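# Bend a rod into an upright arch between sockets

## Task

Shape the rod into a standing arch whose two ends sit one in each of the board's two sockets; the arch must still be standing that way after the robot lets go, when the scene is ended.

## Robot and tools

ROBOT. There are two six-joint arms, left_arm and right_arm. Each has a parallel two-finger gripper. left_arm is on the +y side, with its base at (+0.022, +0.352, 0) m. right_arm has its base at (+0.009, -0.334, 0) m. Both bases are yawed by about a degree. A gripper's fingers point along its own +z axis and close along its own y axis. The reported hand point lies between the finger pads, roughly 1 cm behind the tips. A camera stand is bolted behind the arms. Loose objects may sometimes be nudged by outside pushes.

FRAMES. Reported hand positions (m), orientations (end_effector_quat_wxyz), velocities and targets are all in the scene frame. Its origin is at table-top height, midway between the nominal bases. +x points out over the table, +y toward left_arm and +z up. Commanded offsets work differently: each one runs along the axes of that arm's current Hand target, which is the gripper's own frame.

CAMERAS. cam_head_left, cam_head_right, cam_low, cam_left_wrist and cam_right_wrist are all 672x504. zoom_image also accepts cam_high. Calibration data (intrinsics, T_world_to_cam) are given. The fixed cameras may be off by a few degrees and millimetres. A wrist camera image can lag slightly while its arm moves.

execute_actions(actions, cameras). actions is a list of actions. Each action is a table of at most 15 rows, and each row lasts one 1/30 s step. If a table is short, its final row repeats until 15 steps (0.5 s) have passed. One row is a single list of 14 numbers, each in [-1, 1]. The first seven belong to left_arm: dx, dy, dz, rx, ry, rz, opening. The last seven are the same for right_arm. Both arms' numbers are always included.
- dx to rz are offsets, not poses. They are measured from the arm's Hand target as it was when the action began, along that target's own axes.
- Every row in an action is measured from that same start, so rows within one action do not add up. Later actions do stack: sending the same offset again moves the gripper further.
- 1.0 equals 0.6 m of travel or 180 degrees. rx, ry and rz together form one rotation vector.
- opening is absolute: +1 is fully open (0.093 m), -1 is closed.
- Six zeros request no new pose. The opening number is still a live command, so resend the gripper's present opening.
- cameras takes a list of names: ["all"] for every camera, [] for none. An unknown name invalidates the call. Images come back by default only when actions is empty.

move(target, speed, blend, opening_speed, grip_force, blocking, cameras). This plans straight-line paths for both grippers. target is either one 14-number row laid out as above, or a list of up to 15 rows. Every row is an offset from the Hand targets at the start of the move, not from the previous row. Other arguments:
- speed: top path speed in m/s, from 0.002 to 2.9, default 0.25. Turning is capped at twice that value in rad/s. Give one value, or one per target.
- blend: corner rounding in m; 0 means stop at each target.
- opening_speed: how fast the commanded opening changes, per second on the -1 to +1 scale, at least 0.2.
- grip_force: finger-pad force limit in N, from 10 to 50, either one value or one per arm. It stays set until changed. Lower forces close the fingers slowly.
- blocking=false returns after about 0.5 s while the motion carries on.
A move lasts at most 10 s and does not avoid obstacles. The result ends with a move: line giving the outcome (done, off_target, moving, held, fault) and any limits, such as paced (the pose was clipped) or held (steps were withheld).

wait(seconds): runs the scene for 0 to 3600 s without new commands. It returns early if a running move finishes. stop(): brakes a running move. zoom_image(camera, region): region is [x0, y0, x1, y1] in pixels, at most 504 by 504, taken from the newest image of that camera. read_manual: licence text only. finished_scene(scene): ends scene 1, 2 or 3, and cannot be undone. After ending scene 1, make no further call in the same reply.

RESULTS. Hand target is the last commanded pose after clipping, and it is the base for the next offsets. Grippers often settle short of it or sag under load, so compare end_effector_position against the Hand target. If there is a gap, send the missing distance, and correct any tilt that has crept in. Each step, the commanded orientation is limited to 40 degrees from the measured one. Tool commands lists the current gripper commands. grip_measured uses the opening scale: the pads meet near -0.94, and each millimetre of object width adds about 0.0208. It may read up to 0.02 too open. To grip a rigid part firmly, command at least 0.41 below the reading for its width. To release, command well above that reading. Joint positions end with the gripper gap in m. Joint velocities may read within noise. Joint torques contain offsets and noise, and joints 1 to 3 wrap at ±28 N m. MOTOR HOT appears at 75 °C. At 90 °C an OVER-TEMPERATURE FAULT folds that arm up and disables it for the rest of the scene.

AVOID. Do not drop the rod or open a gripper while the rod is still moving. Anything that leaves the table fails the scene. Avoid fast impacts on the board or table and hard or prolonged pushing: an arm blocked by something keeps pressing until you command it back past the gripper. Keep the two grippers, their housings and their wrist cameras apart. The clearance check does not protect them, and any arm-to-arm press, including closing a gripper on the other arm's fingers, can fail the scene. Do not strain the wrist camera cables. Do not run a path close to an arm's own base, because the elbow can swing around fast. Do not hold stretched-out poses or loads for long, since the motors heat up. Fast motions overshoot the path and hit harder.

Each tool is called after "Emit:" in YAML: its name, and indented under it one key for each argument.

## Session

Emit:
execute_actions:
  actions: []

Emit:
zoom_image:
  camera: "cam_head_left"
  region: [160, 240, 500, 420]

Emit:
zoom_image:
  camera: "cam_head_right"
  region: [160, 240, 500, 420]

Scene clock: 0.00 s.
left_arm: end_effector_position=(+0.3325, +0.3622, +0.2066) grip_measured=+1.000 end_effector_quat_wxyz=(+0.707, -0.047, +0.690, -0.148) | right_arm: end_effector_position=(+0.3548, -0.4693, +0.1115) grip_measured=+1.000 end_effector_quat_wxyz=(+0.498, +0.220, +0.802, -0.246)
Joint positions: left_arm=[0.208 0.888 0.142 0.791 0.368 -0.291 0.093] | right_arm=[-0.096 1.398 0.447 0.491 0.535 0.057 0.093]
Joint velocities: within noise
Joint torques (N m): no reading
Heat: left arm: 28 °C; right arm: 28 °C.
Hand target: left_arm +0.3334, +0.3624, +0.2164; +0.717, -0.043, +0.681, -0.146 | right_arm +0.3577, -0.4697, +0.1177; +0.506, +0.221, +0.797, -0.245
Tool commands: left_gripper/opening=+1.0 right_gripper/opening=+1.0
camera_calibration:
cam_left_wrist: T_world_to_cam=[[-0.15758, -0.94843, 0.27504, 0.33936], [-0.40648, -0.19153, -0.89336, 0.4307], [0.89997, -0.25257, -0.35534, -0.05134]] pos_world=[0.27475, 0.39139, 0.27319]
cam_right_wrist: T_world_to_cam=[[-0.57487, -0.7972, 0.18436, -0.19106], [-0.67117, 0.33054, -0.66354, 0.50739], [0.46803, -0.50519, -0.72507, -0.23966]] pos_world=[0.34288, -0.44109, 0.19813]

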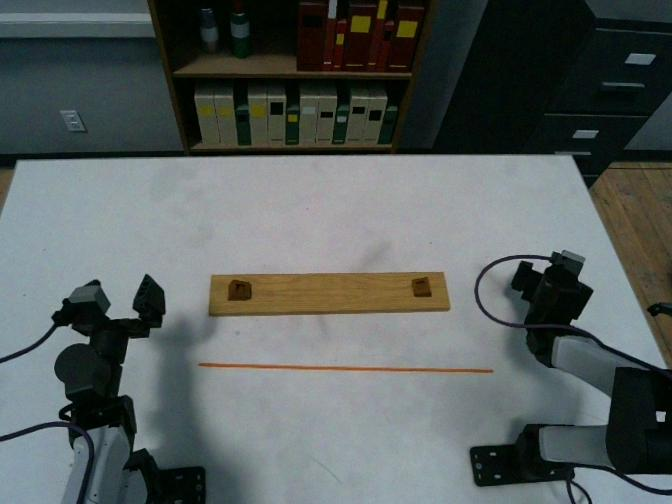

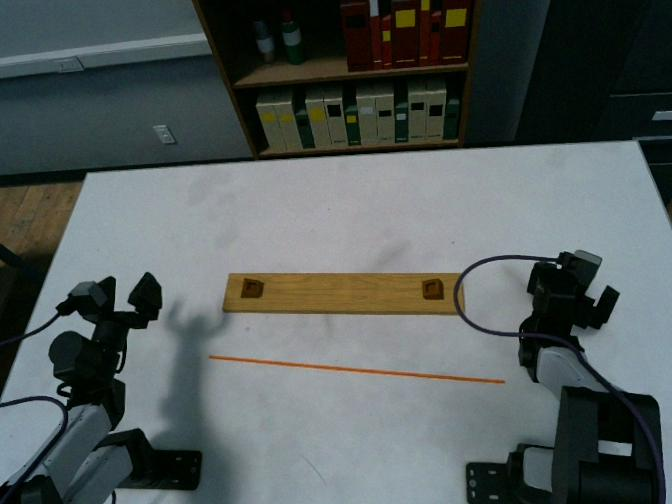

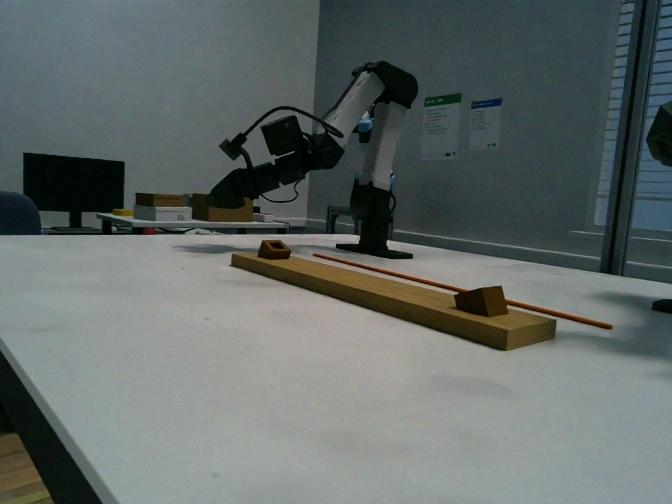

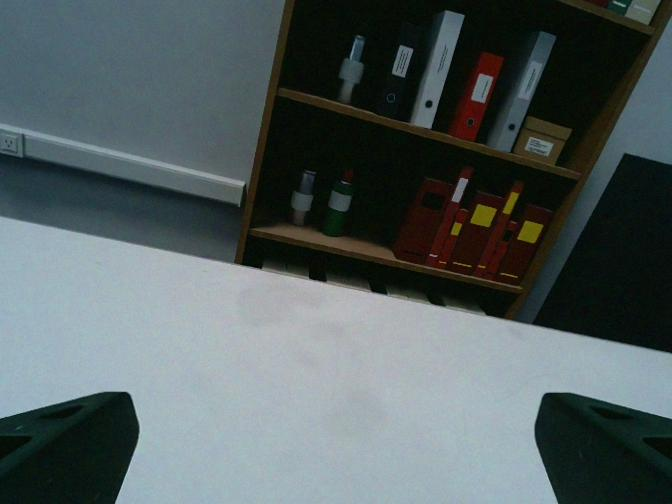

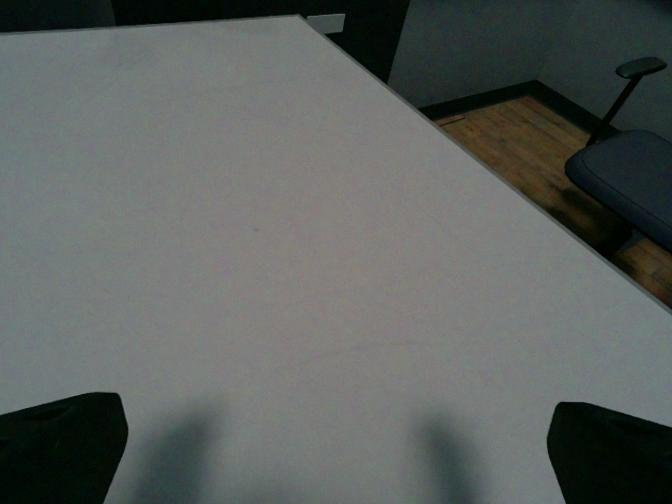

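Scaled by 1.482.

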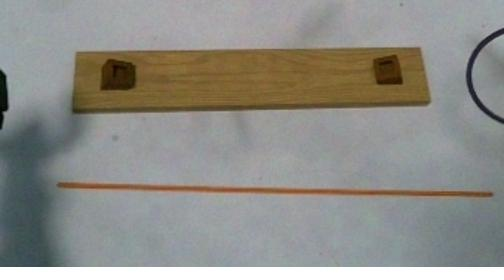

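Scaled by 1.482.

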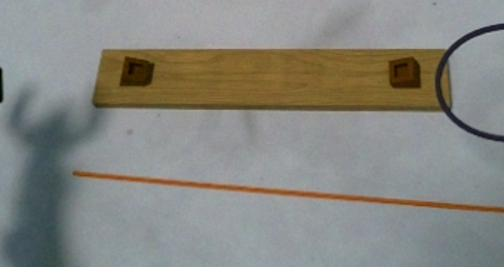

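Emit:
move:
  target: [0.3355,-0.2098,-0.1335,0.3363,0.4725,0.4177,0,0.2411,0.1332,-0.3529,-0.4124,0.1654,-0.5532,0]
  speed: 0.4
  cameras: ["cam_head_left","cam_head_right","cam_left_wrist","cam_right_wrist"]

Emit:
zoom_image:
  camera: "cam_head_left"
  region: [220, 250, 300, 330]

Emit:
zoom_image:
  camera: "cam_head_left"
  region: [380, 250, 460, 330]

Emit:
zoom_image:
  camera: "cam_head_right"
  region: [220, 250, 300, 330]

Emit:
zoom_image:
  camera: "cam_head_right"
  region: [390, 250, 470, 330]

Scene clock: 91.33 s.
left_arm: end_effector_position=(+0.2381, +0.2014, +0.0467) grip_measured=+0.003 end_effector_quat_wxyz=(+0.002, +0.725, +0.688, -0.004) | right_arm: end_effector_position=(+0.1967, -0.2676, +0.0452) grip_measured=+0.001 end_effector_quat_wxyz=(+0.004, +0.666, -0.746, +0.006)
Joint positions: left_arm=[-0.623 1.595 0.997 -0.97 0.009 1.022 0.045] | right_arm=[0.393 1.35 0.772 -0.997 0.013 -1.108 0.045]
Joint torques (N m): left_arm=[-0.27 -5.56 6.76 0.19 -0.16 0.13] | right_arm=[0.4 -2.62 9.02 0.17 -0.13 -0.18]
Heat: left arm: 38 °C; right arm: 34 °C.
Hand target: left_arm +0.2413, +0.1996, +0.0496; +0.000, +0.731, +0.682, +0.000 | right_arm +0.2013, -0.2620, +0.0500; +0.000, -0.673, +0.739, +0.000
Off the commanded pose: left_arm 0.005 m, 1 deg | right_arm 0.009 m, 1 deg.
move: done
cam_left_wrist: T_world_to_cam=[[-0.99872, 0.04765, 0.01668, 0.22769], [0.05032, 0.91273, 0.40546, -0.17314], [0.00409, 0.40579, -0.91396, 0.04295]] pos_world=[0.23594, 0.12975, 0.10566]
cam_right_wrist: T_world_to_cam=[[0.99531, -0.09506, -0.01765, -0.22082], [-0.07858, -0.90176, 0.42503, -0.20475], [-0.05632, -0.42165, -0.90501, 0.02179]] pos_world=[0.20492, -0.19644, 0.10285]

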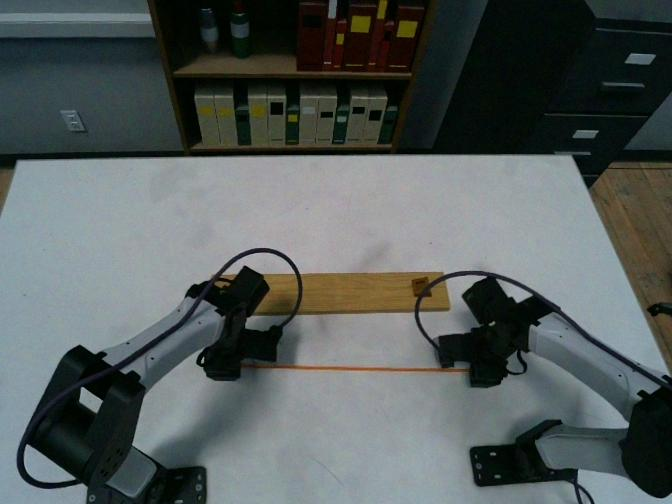

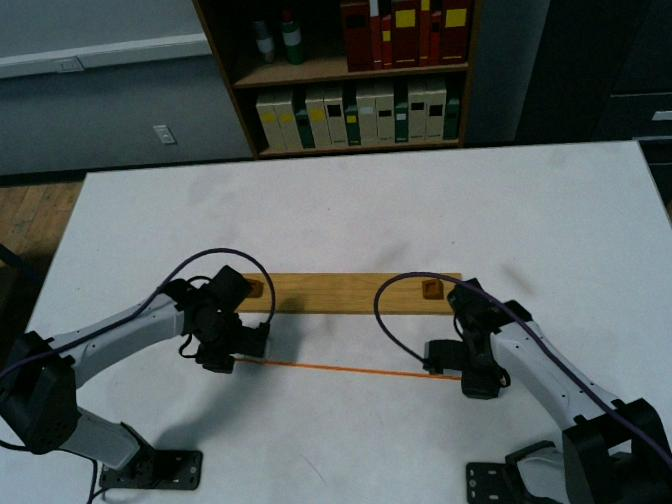

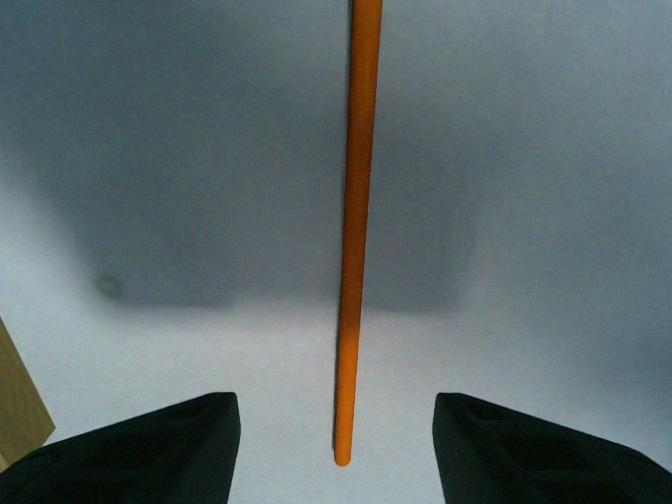

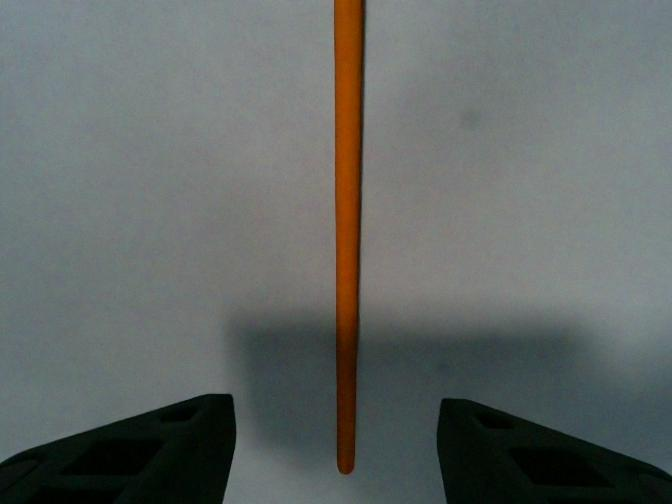

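Scaled by 6.300.

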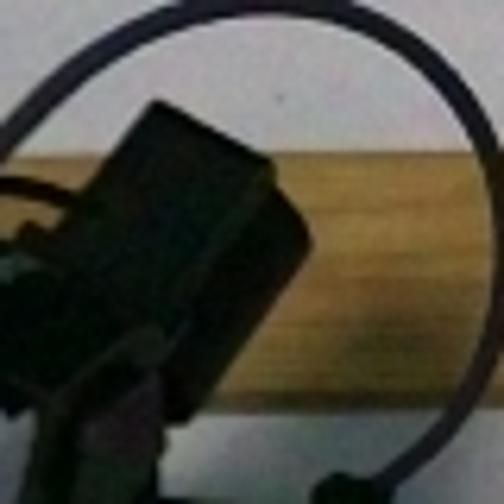

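Scaled by 6.300.

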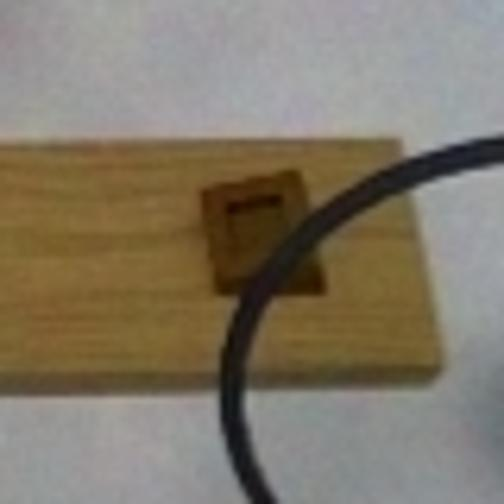

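Scaled by 6.300.

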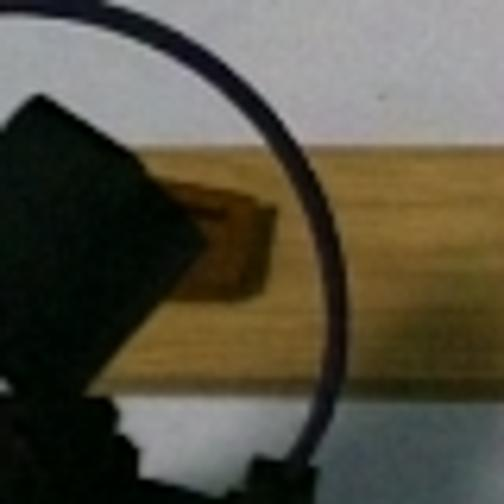

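Scaled by 6.300.

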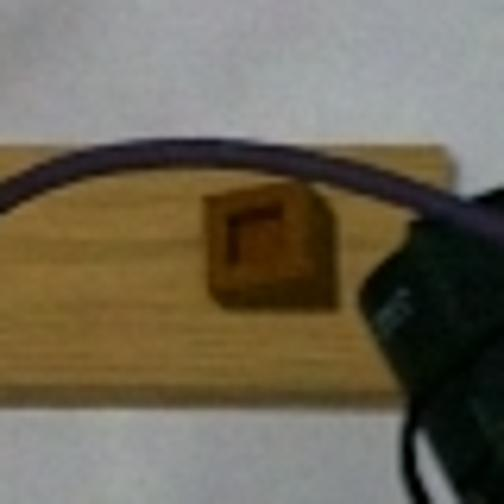

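Emit:
move:
  target:
    - [0,-0.0033,0.0493,0,0,0.0072,0,-0.009,-0.0067,0.05,0,0,0,0]
    - [0,-0.0033,0.0677,0,0,0.0072,-1,-0.009,-0.0067,0.0767,0,0,0,-1]
  speed: [0.1,0.04]
  opening_speed: 1.0
  cameras: ["cam_left_wrist","cam_right_wrist"]

Scene clock: 182.13 s.
left_arm: end_effector_position=(+0.2353, +0.2023, +0.0141) grip_measured=-0.936 end_effector_quat_wxyz=(-0.006, +0.732, +0.681, -0.005) | right_arm: end_effector_position=(+0.2091, -0.2600, +0.0099) grip_measured=-0.930 end_effector_quat_wxyz=(-0.003, +0.671, -0.742, +0.008)
Joint positions: left_arm=[-0.627 1.655 0.918 -0.849 0.008 1.039 0] | right_arm=[0.406 1.46 0.708 -0.807 0.013 -1.108 0.001]
Joint torques (N m): left_arm=[-0.24 -5.52 4.19 0.74 -0.16 0.15] | right_arm=[0.53 -2.92 4.68 0.47 -0.11 -0.03]
Heat: left arm: 34 °C; right arm: 37 °C.
Hand target: left_arm +0.2394, +0.1998, +0.0090; +0.000, +0.739, +0.674, +0.000 | right_arm +0.2059, -0.2569, +0.0041; +0.000, -0.673, +0.739, +0.000
Off the commanded pose: left_arm 0.007 m, 1 deg | right_arm 0.007 m, 1 deg.
move: done
cam_left_wrist: T_world_to_cam=[[-0.99721, 0.06835, 0.03017, 0.22067], [0.0747, 0.90703, 0.41438, -0.16538], [0.00096, 0.41548, -0.9096, 0.0115]] pos_world=[0.23239, 0.13015, 0.07233]
cam_right_wrist: T_world_to_cam=[[0.99668, -0.08131, -0.0042, -0.22985], [-0.07206, -0.90499, 0.41929, -0.18416], [-0.03789, -0.4176, -0.90784, -0.00905]] pos_world=[0.21548, -0.18913, 0.06804]

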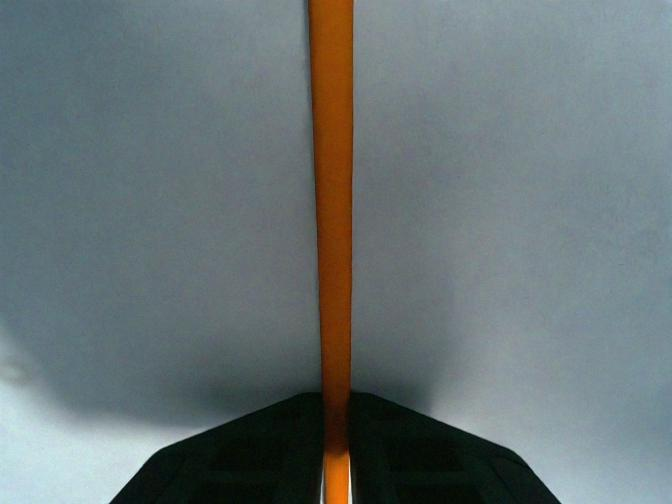

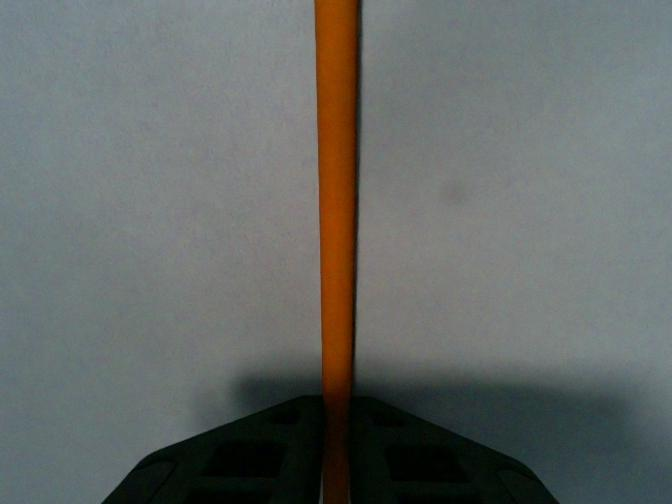

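Emit:
move:
  target:
    - [0.0045,0.0498,-0.185,0,0,0,-1,-0.0047,-0.0498,-0.1933,0,0,0,-1]
    - [0.0047,0.1002,-0.3183,-0.0557,-0.1049,-0.0131,-1,-0.0247,-0.1058,-0.3183,0.0544,-0.1056,0.0054,-1]
    - [-0.012,0.1477,-0.33,-0.1233,-0.2059,-0.0455,-1,-0.0622,-0.1568,-0.3183,0.1151,-0.2078,0.0322,-1]
    - [-0.0555,0.1998,-0.335,-0.1842,-0.3027,-0.1008,-1,-0.1253,-0.2098,-0.31,0.1699,-0.3079,0.0784,-1]
    - [-0.1068,0.2495,-0.2883,-0.2358,-0.3692,-0.1614,-1,-0.1977,-0.2578,-0.2467,0.2113,-0.3775,0.1344,-1]
    - [-0.1068,0.2495,-0.23,-0.2358,-0.3692,-0.1614,-1,-0.1977,-0.2578,-0.1883,0.2113,-0.3775,0.1344,-1]
  speed: 0.18
  blend: [0.02,0.02,0.015,0.015,0.01,0]
  cameras: ["cam_head_left","cam_head_right","cam_low"]

Emit:
zoom_image:
  camera: "cam_low"
  region: [420, 210, 540, 330]

Emit:
zoom_image:
  camera: "cam_low"
  region: [220, 180, 330, 290]

Emit:
zoom_image:
  camera: "cam_head_left"
  region: [200, 230, 460, 330]

Emit:
zoom_image:
  camera: "cam_head_right"
  region: [200, 230, 460, 330]

Scene clock: 309.03 s.
left_arm: end_effector_position=(+0.3923, +0.1469, +0.1347) grip_measured=-0.948 end_effector_quat_wxyz=(+0.591, +0.376, +0.704, -0.119) | right_arm: end_effector_position=(+0.3811, -0.1754, +0.1154) grip_measured=-0.941 end_effector_quat_wxyz=(+0.605, -0.346, +0.710, +0.101)
Joint positions: left_arm=[-0.415 1.547 0.537 0.721 0.284 0.375 0] | right_arm=[0.304 1.585 0.424 0.894 -0.347 -0.38 0]
Joint torques (N m): left_arm=[-2.76 -5.49 5.42 3.3 0.64 -0.28] | right_arm=[2.92 -3.85 5.38 2.23 -0.75 0.13]
Heat: left arm: 33 °C; right arm: 31 °C.
Hand target: left_arm +0.3826, +0.1222, +0.1469; +0.606, +0.393, +0.672, -0.163 | right_arm +0.3709, -0.1534, +0.1171; +0.608, -0.366, +0.690, +0.141
Off the commanded pose: left_arm 0.029 m, 7 deg | right_arm 0.024 m, 6 deg.
move: off_target (left_arm, right_arm)

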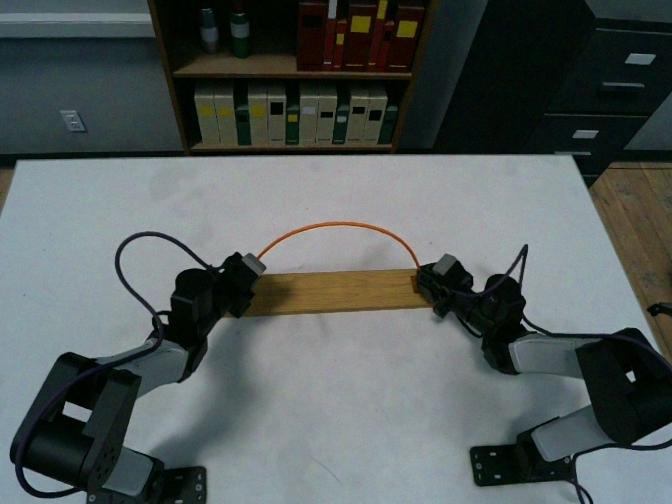

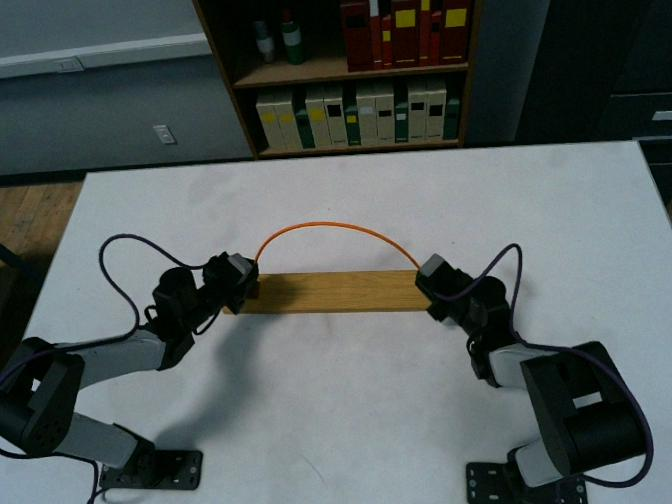

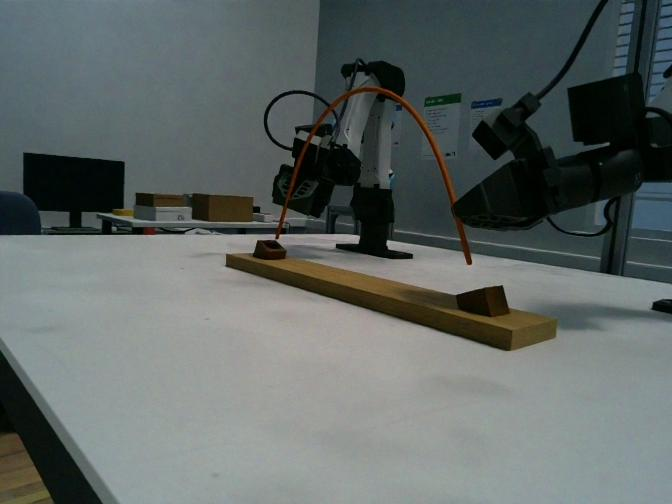

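Scaled by 4.200.

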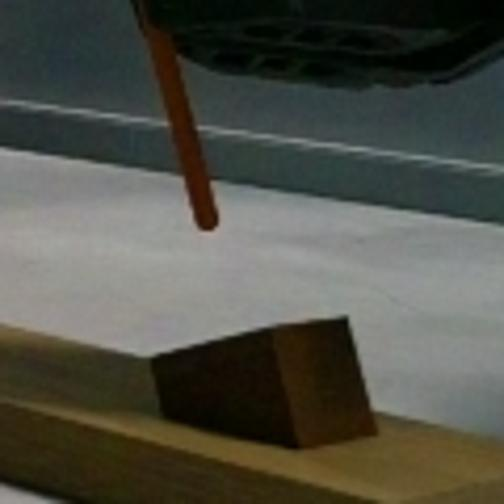

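Scaled by 4.582.

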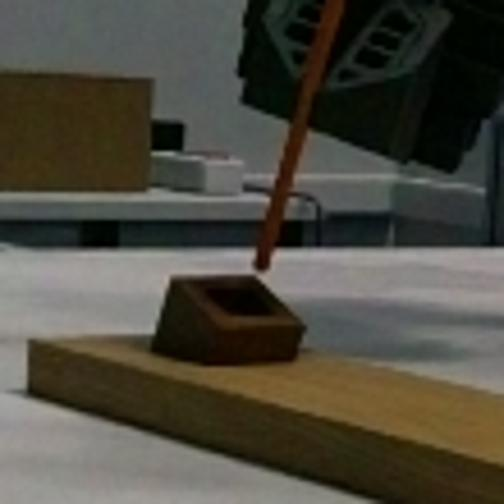

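Scaled by 1.938.

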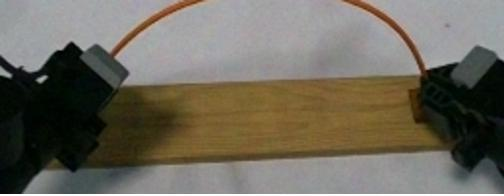

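Scaled by 1.938.

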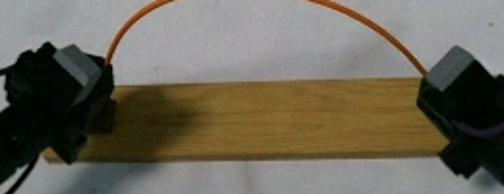

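Emit:
move:
  target: [0.0249,-0.0057,-0.0077,0,0,0,-1,0.0124,-0.0023,0.0102,0,0,0,-1]
  speed: 0.06
  cameras: ["cam_low"]

Emit:
zoom_image:
  camera: "cam_low"
  region: [420, 210, 540, 330]

Emit:
zoom_image:
  camera: "cam_low"
  region: [220, 180, 330, 290]

Scene clock: 354.77 s.
left_arm: end_effector_position=(+0.3860, +0.1495, +0.1212) grip_measured=-0.948 end_effector_quat_wxyz=(+0.591, +0.376, +0.704, -0.119) | right_arm: end_effector_position=(+0.3842, -0.1746, +0.1054) grip_measured=-0.941 end_effector_quat_wxyz=(+0.604, -0.346, +0.711, +0.101)
Joint positions: left_arm=[-0.415 1.575 0.487 0.799 0.284 0.375 0] | right_arm=[0.304 1.644 0.424 0.95 -0.347 -0.38 0]
Joint torques (N m): left_arm=[-1.73 -5.26 5.15 3.31 0.73 -0.24] | right_arm=[2.54 -4.15 5.93 2.17 -0.74 0.13]
Heat: left arm: 44 °C; right arm: 37 °C.
Hand target: left_arm +0.3776, +0.1282, +0.1329; +0.606, +0.393, +0.672, -0.163 | right_arm +0.3764, -0.1529, +0.1092; +0.608, -0.366, +0.690, +0.141
Off the commanded pose: left_arm 0.026 m, 7 deg | right_arm 0.023 m, 6 deg.
move: off_target (left_arm, right_arm)

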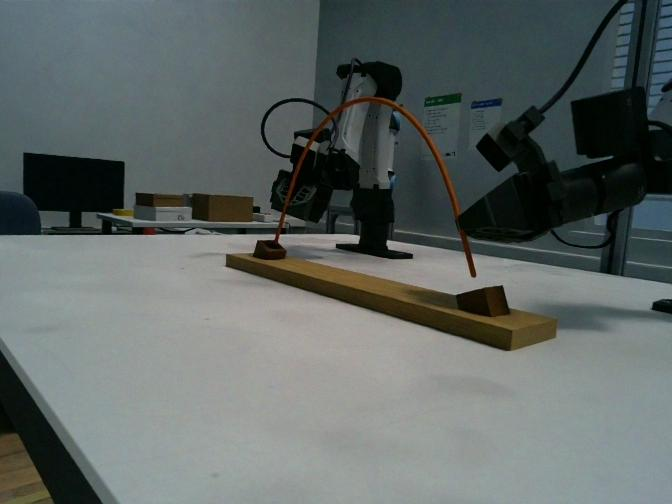

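Scaled by 4.200.

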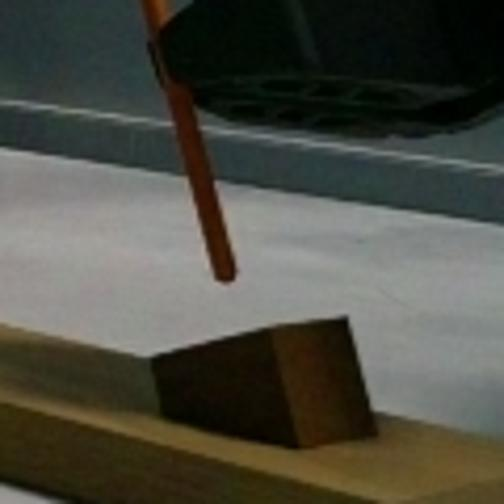

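Scaled by 4.582.

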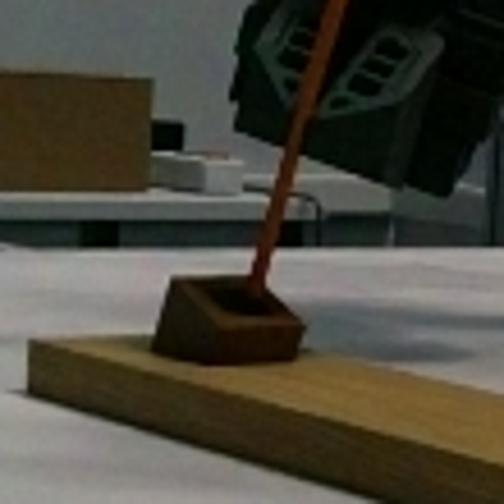

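Emit:
move:
  target: [0.0223,-0.0007,-0.0056,0,0,0,-1,0.0168,-0.0051,0.002,0,0,0,-1]
  speed: 0.06
  cameras: ["cam_low"]

Emit:
zoom_image:
  camera: "cam_low"
  region: [420, 210, 540, 330]

Emit:
zoom_image:
  camera: "cam_low"
  region: [220, 180, 330, 290]

Scene clock: 378.20 s.
left_arm: end_effector_position=(+0.3834, +0.1544, +0.1079) grip_measured=-0.948 end_effector_quat_wxyz=(+0.589, +0.374, +0.706, -0.120) | right_arm: end_effector_position=(+0.3866, -0.1748, +0.0961) grip_measured=-0.941 end_effector_quat_wxyz=(+0.602, -0.346, +0.713, +0.102)
Joint positions: left_arm=[-0.402 1.616 0.452 0.871 0.296 0.375 0] | right_arm=[0.3 1.695 0.424 0.997 -0.352 -0.38 0]
Joint torques (N m): left_arm=[-1.21 -5.53 4.86 3.29 0.78 -0.18] | right_arm=[0.98 -4.33 5.45 2.14 -0.88 0.1]
Heat: left arm: 44 °C; right arm: 42 °C.
Hand target: left_arm +0.3755, +0.1347, +0.1209; +0.606, +0.393, +0.672, -0.163 | right_arm +0.3794, -0.1576, +0.1001; +0.608, -0.366, +0.690, +0.141
Off the commanded pose: left_arm 0.025 m, 7 deg | right_arm 0.019 m, 6 deg.
move: off_target (left_arm, right_arm)

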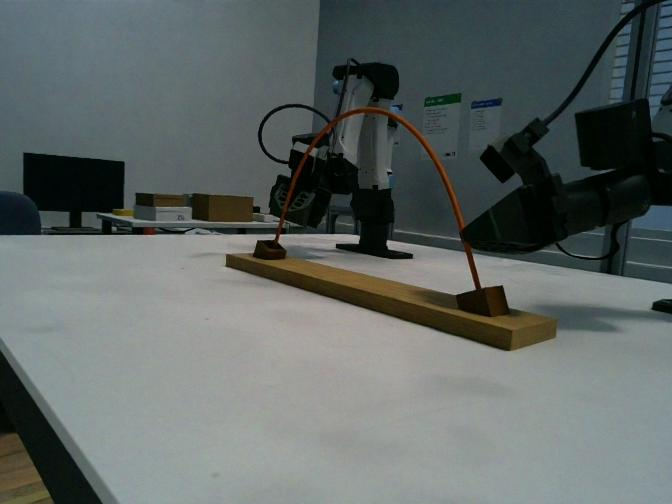

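Scaled by 4.200.

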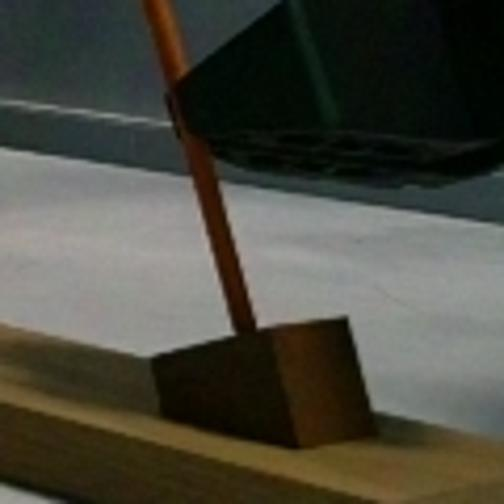

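Scaled by 4.582.

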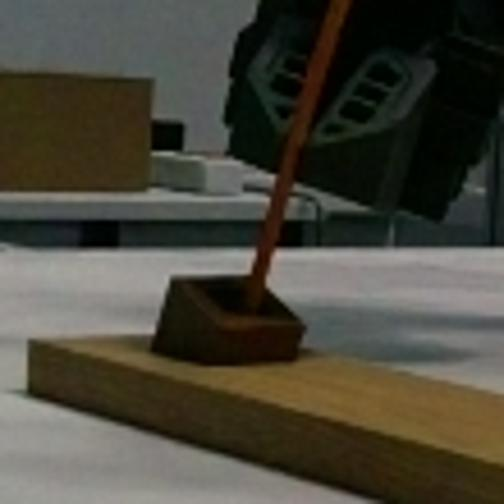

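Emit:
move:
  target: [0.0173,-0.0023,-0.0011,0,0,0,-1,0.0105,0.0002,0,0,0,0,-1]
  speed: 0.05
  cameras: ["cam_low"]

Emit:
zoom_image:
  camera: "cam_low"
  region: [420, 210, 540, 330]

Emit:
zoom_image:
  camera: "cam_low"
  region: [220, 180, 330, 290]

Scene clock: 400.33 s.
left_arm: end_effector_position=(+0.3829, +0.1559, +0.1000) grip_measured=-0.948 end_effector_quat_wxyz=(+0.592, +0.374, +0.704, -0.122) | right_arm: end_effector_position=(+0.3885, -0.1746, +0.0953) grip_measured=-0.941 end_effector_quat_wxyz=(+0.608, -0.347, +0.706, +0.104)
Joint positions: left_arm=[-0.394 1.658 0.434 0.936 0.309 0.375 0] | right_arm=[0.294 1.725 0.424 1.043 -0.365 -0.38 0]
Joint torques (N m): left_arm=[-1.13 -5.65 4.37 3.25 0.76 -0.16] | right_arm=[0.88 -4.36 4.62 2.13 -0.81 0.08]
Heat: left arm: 47 °C; right arm: 44 °C.
Hand target: left_arm +0.3745, +0.1376, +0.1110; +0.606, +0.393, +0.672, -0.163 | right_arm +0.3794, -0.1597, +0.0941; +0.608, -0.366, +0.690, +0.141
Off the commanded pose: left_arm 0.023 m, 7 deg | right_arm 0.018 m, 5 deg.
move: off_target (left_arm, right_arm)

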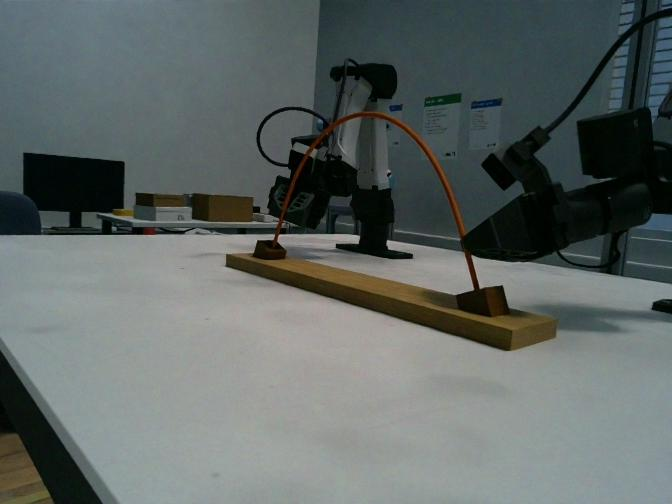

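Scaled by 4.200.

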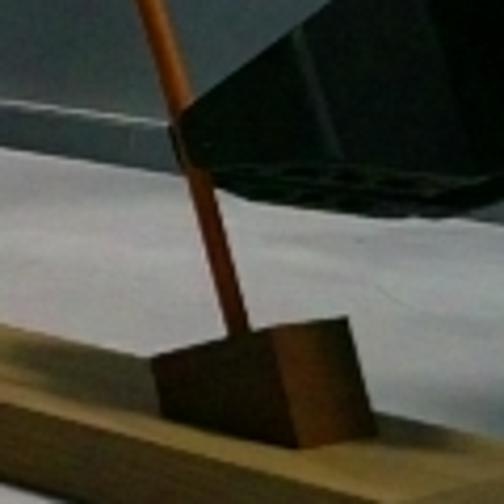

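Scaled by 4.582.

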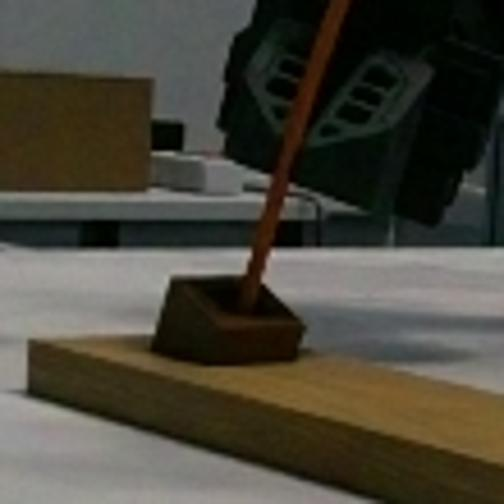

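Emit:
zoom_image:
  camera: "cam_low"
  region: [250, 225, 300, 265]

Emit:
zoom_image:
  camera: "cam_low"
  region: [450, 270, 520, 326]

Scaled by 10.080.

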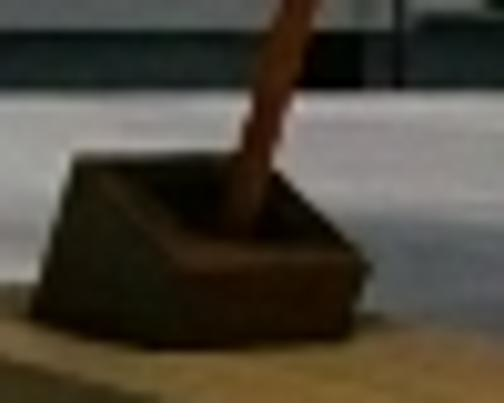

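Scaled by 7.200.

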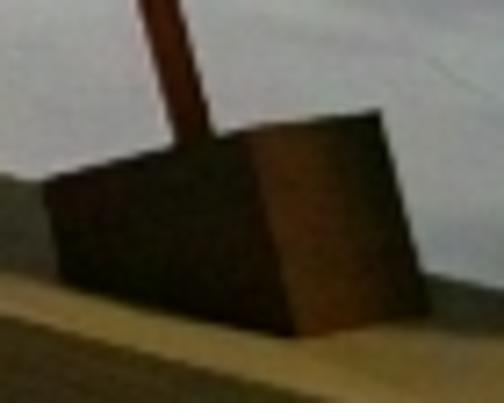

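Emit:
move:
  target:
    - [0.0121,-0.0009,0.0002,0,0,0,-1,0.0087,0.0003,0.0002,0,0,0,-1]
    - [0.0061,0.0166,-0.0107,0,0,0,-1,0.0025,-0.0177,-0.0095,0,0,0,-1]
  speed: 0.05
  cameras: ["cam_low"]

Emit:
zoom_image:
  camera: "cam_low"
  region: [420, 210, 540, 330]

Emit:
zoom_image:
  camera: "cam_low"
  region: [240, 200, 310, 270]

Scene clock: 440.53 s.
left_arm: end_effector_position=(+0.3832, +0.1607, +0.0981) grip_measured=-0.948 end_effector_quat_wxyz=(+0.597, +0.379, +0.694, -0.138) | right_arm: end_effector_position=(+0.3893, -0.1792, +0.0956) grip_measured=-0.941 end_effector_quat_wxyz=(+0.614, -0.354, +0.696, +0.117)
Joint positions: left_arm=[-0.354 1.689 0.424 0.992 0.382 0.377 0] | right_arm=[0.256 1.748 0.424 1.08 -0.436 -0.388 0]
Joint torques (N m): left_arm=[-0.5 -8.44 4.72 2.63 0.52 -0.09] | right_arm=[0.28 -6.95 4.71 1.61 -0.55 0.09]
Heat: left arm: 49 °C; right arm: 46 °C.
Hand target: left_arm +0.3776, +0.1498, +0.1114; +0.606, +0.393, +0.672, -0.163 | right_arm +0.3824, -0.1712, +0.0966; +0.608, -0.366, +0.690, +0.141
Off the commanded pose: left_arm 0.018 m, 4 deg | right_arm 0.011 m, 3 deg.
move: off_target (left_arm, right_arm)

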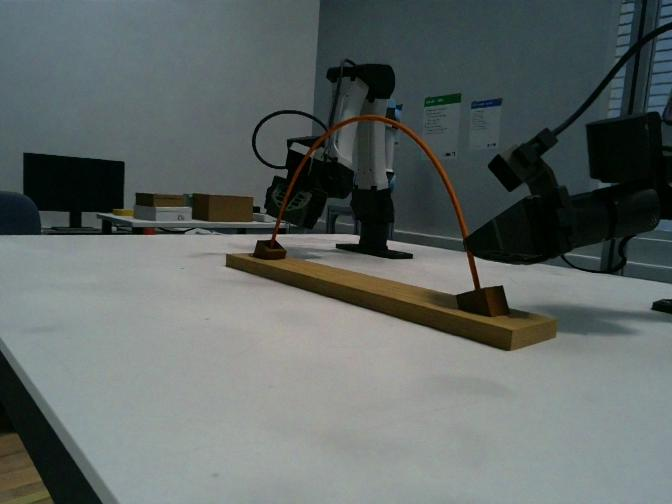

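Scaled by 4.200.

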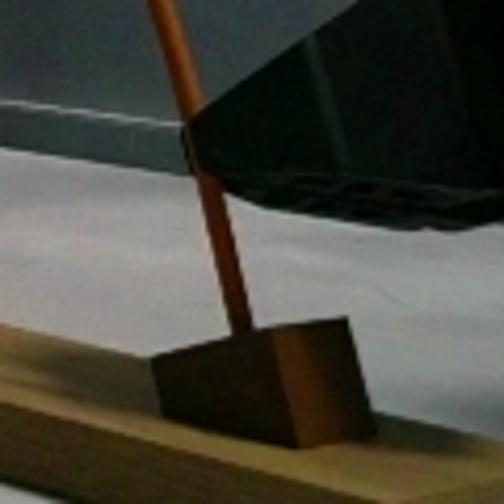

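Scaled by 7.200.

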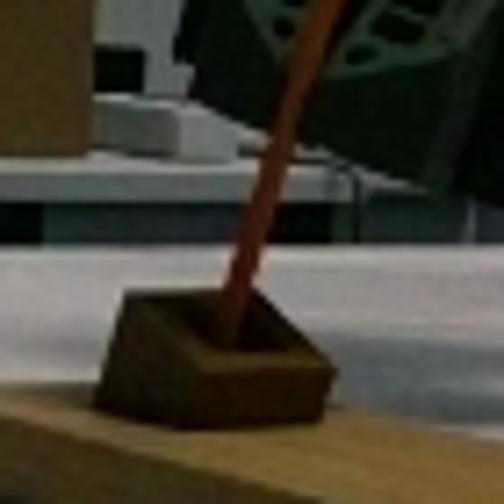

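Emit:
move:
  target: [0,0,0,0,0,0,0.2,0,0,0,0,0,0,0.2]
  opening_speed: 0.6
  cameras: ["cam_low","cam_left_wrist","cam_right_wrist"]

Scene clock: 451.03 s.
left_arm: end_effector_position=(+0.3772, +0.1539, +0.0987) grip_measured=+0.197 end_effector_quat_wxyz=(+0.594, +0.392, +0.685, -0.158) | right_arm: end_effector_position=(+0.3846, -0.1749, +0.0929) grip_measured=+0.198 end_effector_quat_wxyz=(+0.607, -0.364, +0.694, +0.133)
Joint positions: left_arm=[-0.356 1.689 0.424 0.991 0.432 0.378 0.055] | right_arm=[0.253 1.748 0.424 1.064 -0.477 -0.389 0.055]
Joint torques (N m): left_arm=[-0.34 -8.4 4.75 2.63 0.07 -0.1] | right_arm=[0.54 -6.83 4.94 1.73 -0.18 0.04]
Heat: left arm: 49 °C; right arm: 45 °C.
Hand target: left_arm +0.3776, +0.1497, +0.1115; +0.607, +0.393, +0.672, -0.163 | right_arm +0.3824, -0.1711, +0.0967; +0.608, -0.366, +0.690, +0.142
Off the commanded pose: left_arm 0.013 m, 2 deg | right_arm 0.006 m, 1 deg.
move: done
cam_left_wrist: T_world_to_cam=[[-0.73404, -0.6346, -0.24179, 0.39865], [-0.27294, 0.60171, -0.75063, 0.12609], [0.62184, -0.48501, -0.61489, -0.01627]] pos_world=[0.33716, 0.16922, 0.18103]
cam_right_wrist: T_world_to_cam=[[0.68243, -0.67936, 0.26973, -0.40676], [-0.28879, -0.58958, -0.75432, 0.1182], [0.67149, 0.43687, -0.59854, -0.04359]] pos_world=[0.34099, -0.18761, 0.17279]

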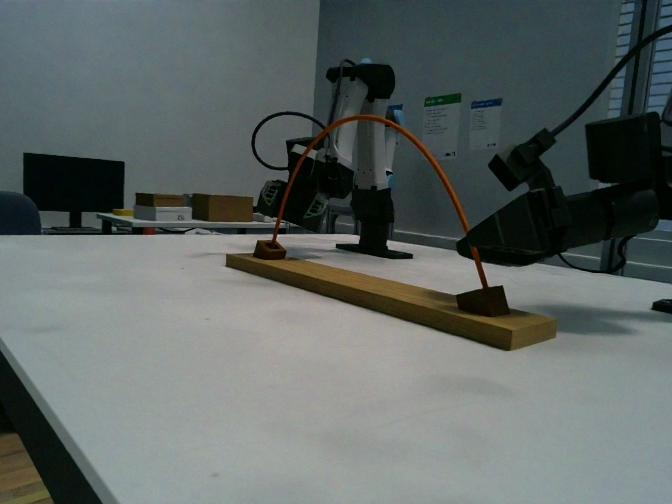

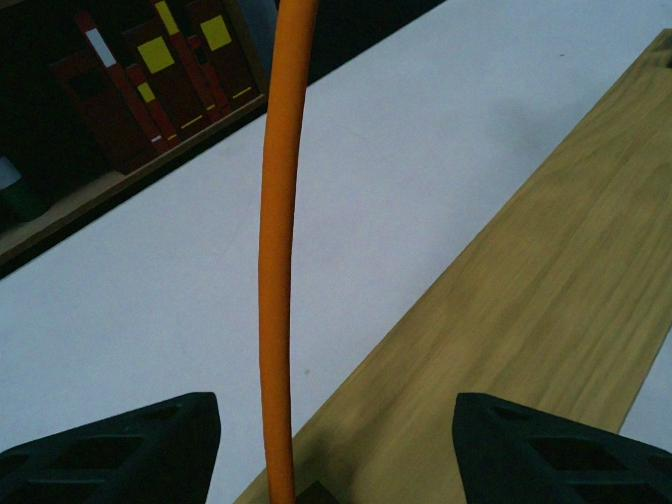

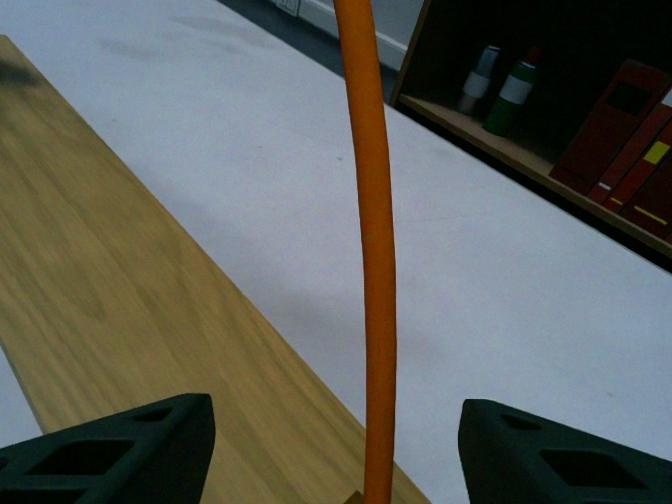

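Emit:
move:
  target:
    - [0,0.021,0,0,0,0,0.2,0,-0.017,0,0,0,0,0.2]
    - [0,0.021,-0.15,0,0,0,0.2,0,-0.017,-0.15,0,0,0,0.2]
  speed: 0.09
  blend: [0.003,0]
  cameras: ["cam_head_left","cam_low","cam_left_wrist"]

Scene clock: 459.07 s.
left_arm: end_effector_position=(+0.3256, +0.2201, +0.1266) grip_measured=+0.197 end_effector_quat_wxyz=(+0.597, +0.385, +0.684, -0.169) | right_arm: end_effector_position=(+0.3261, -0.2350, +0.1166) grip_measured=+0.198 end_effector_quat_wxyz=(+0.604, -0.360, +0.696, +0.145)
Joint positions: left_arm=[-0.103 1.257 0.239 0.716 0.685 0.432 0.055] | right_arm=[-0.001 1.346 0.233 0.802 -0.734 -0.455 0.055]
Joint torques (N m): left_arm=[0.59 -5.14 5.09 2.42 0.13 0.17] | right_arm=[-0.7 -5.11 5.18 1.57 -0.21 -0.15]
Heat: left arm: 49 °C; right arm: 44 °C.
Hand target: left_arm +0.3249, +0.2203, +0.1337; +0.606, +0.393, +0.672, -0.163 | right_arm +0.3232, -0.2358, +0.1192; +0.608, -0.366, +0.690, +0.141
Off the commanded pose: left_arm 0.007 m, 2 deg | right_arm 0.004 m, 1 deg.
move: done
cam_left_wrist: T_world_to_cam=[[-0.73716, -0.63846, -0.22128, 0.40875], [-0.27474, 0.58238, -0.76508, 0.09975], [0.61734, -0.5032, -0.60472, 0.06942]] pos_world=[0.28586, 0.23781, 0.20874]

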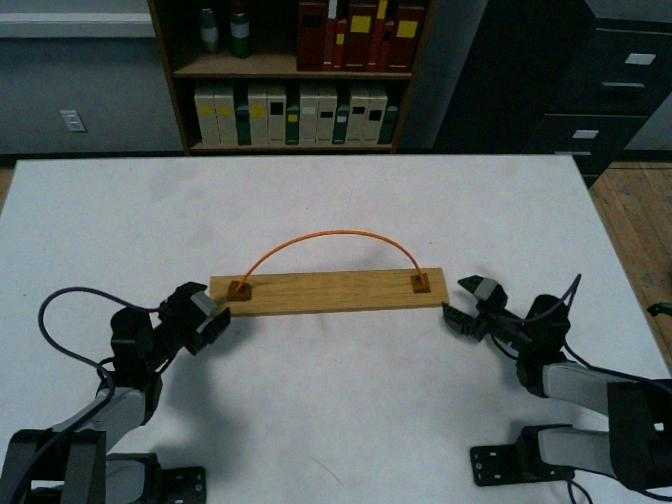

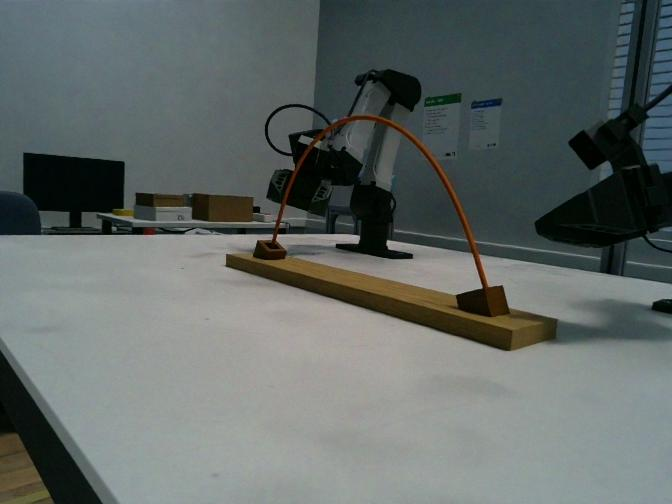

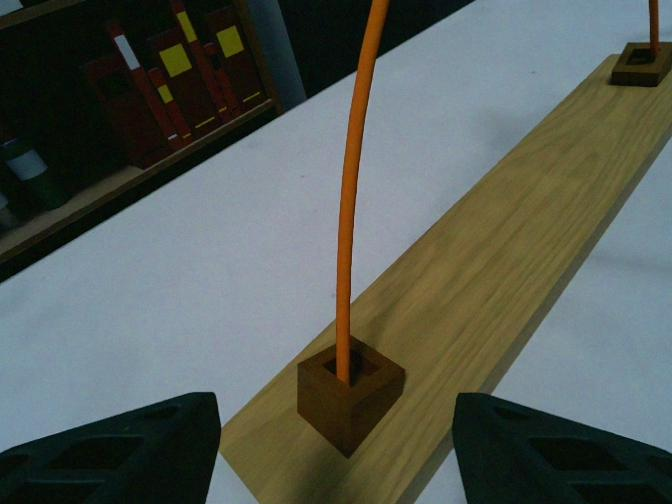

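Emit:
finished_scene:
  scene: 3

The scene is finished: the task was done.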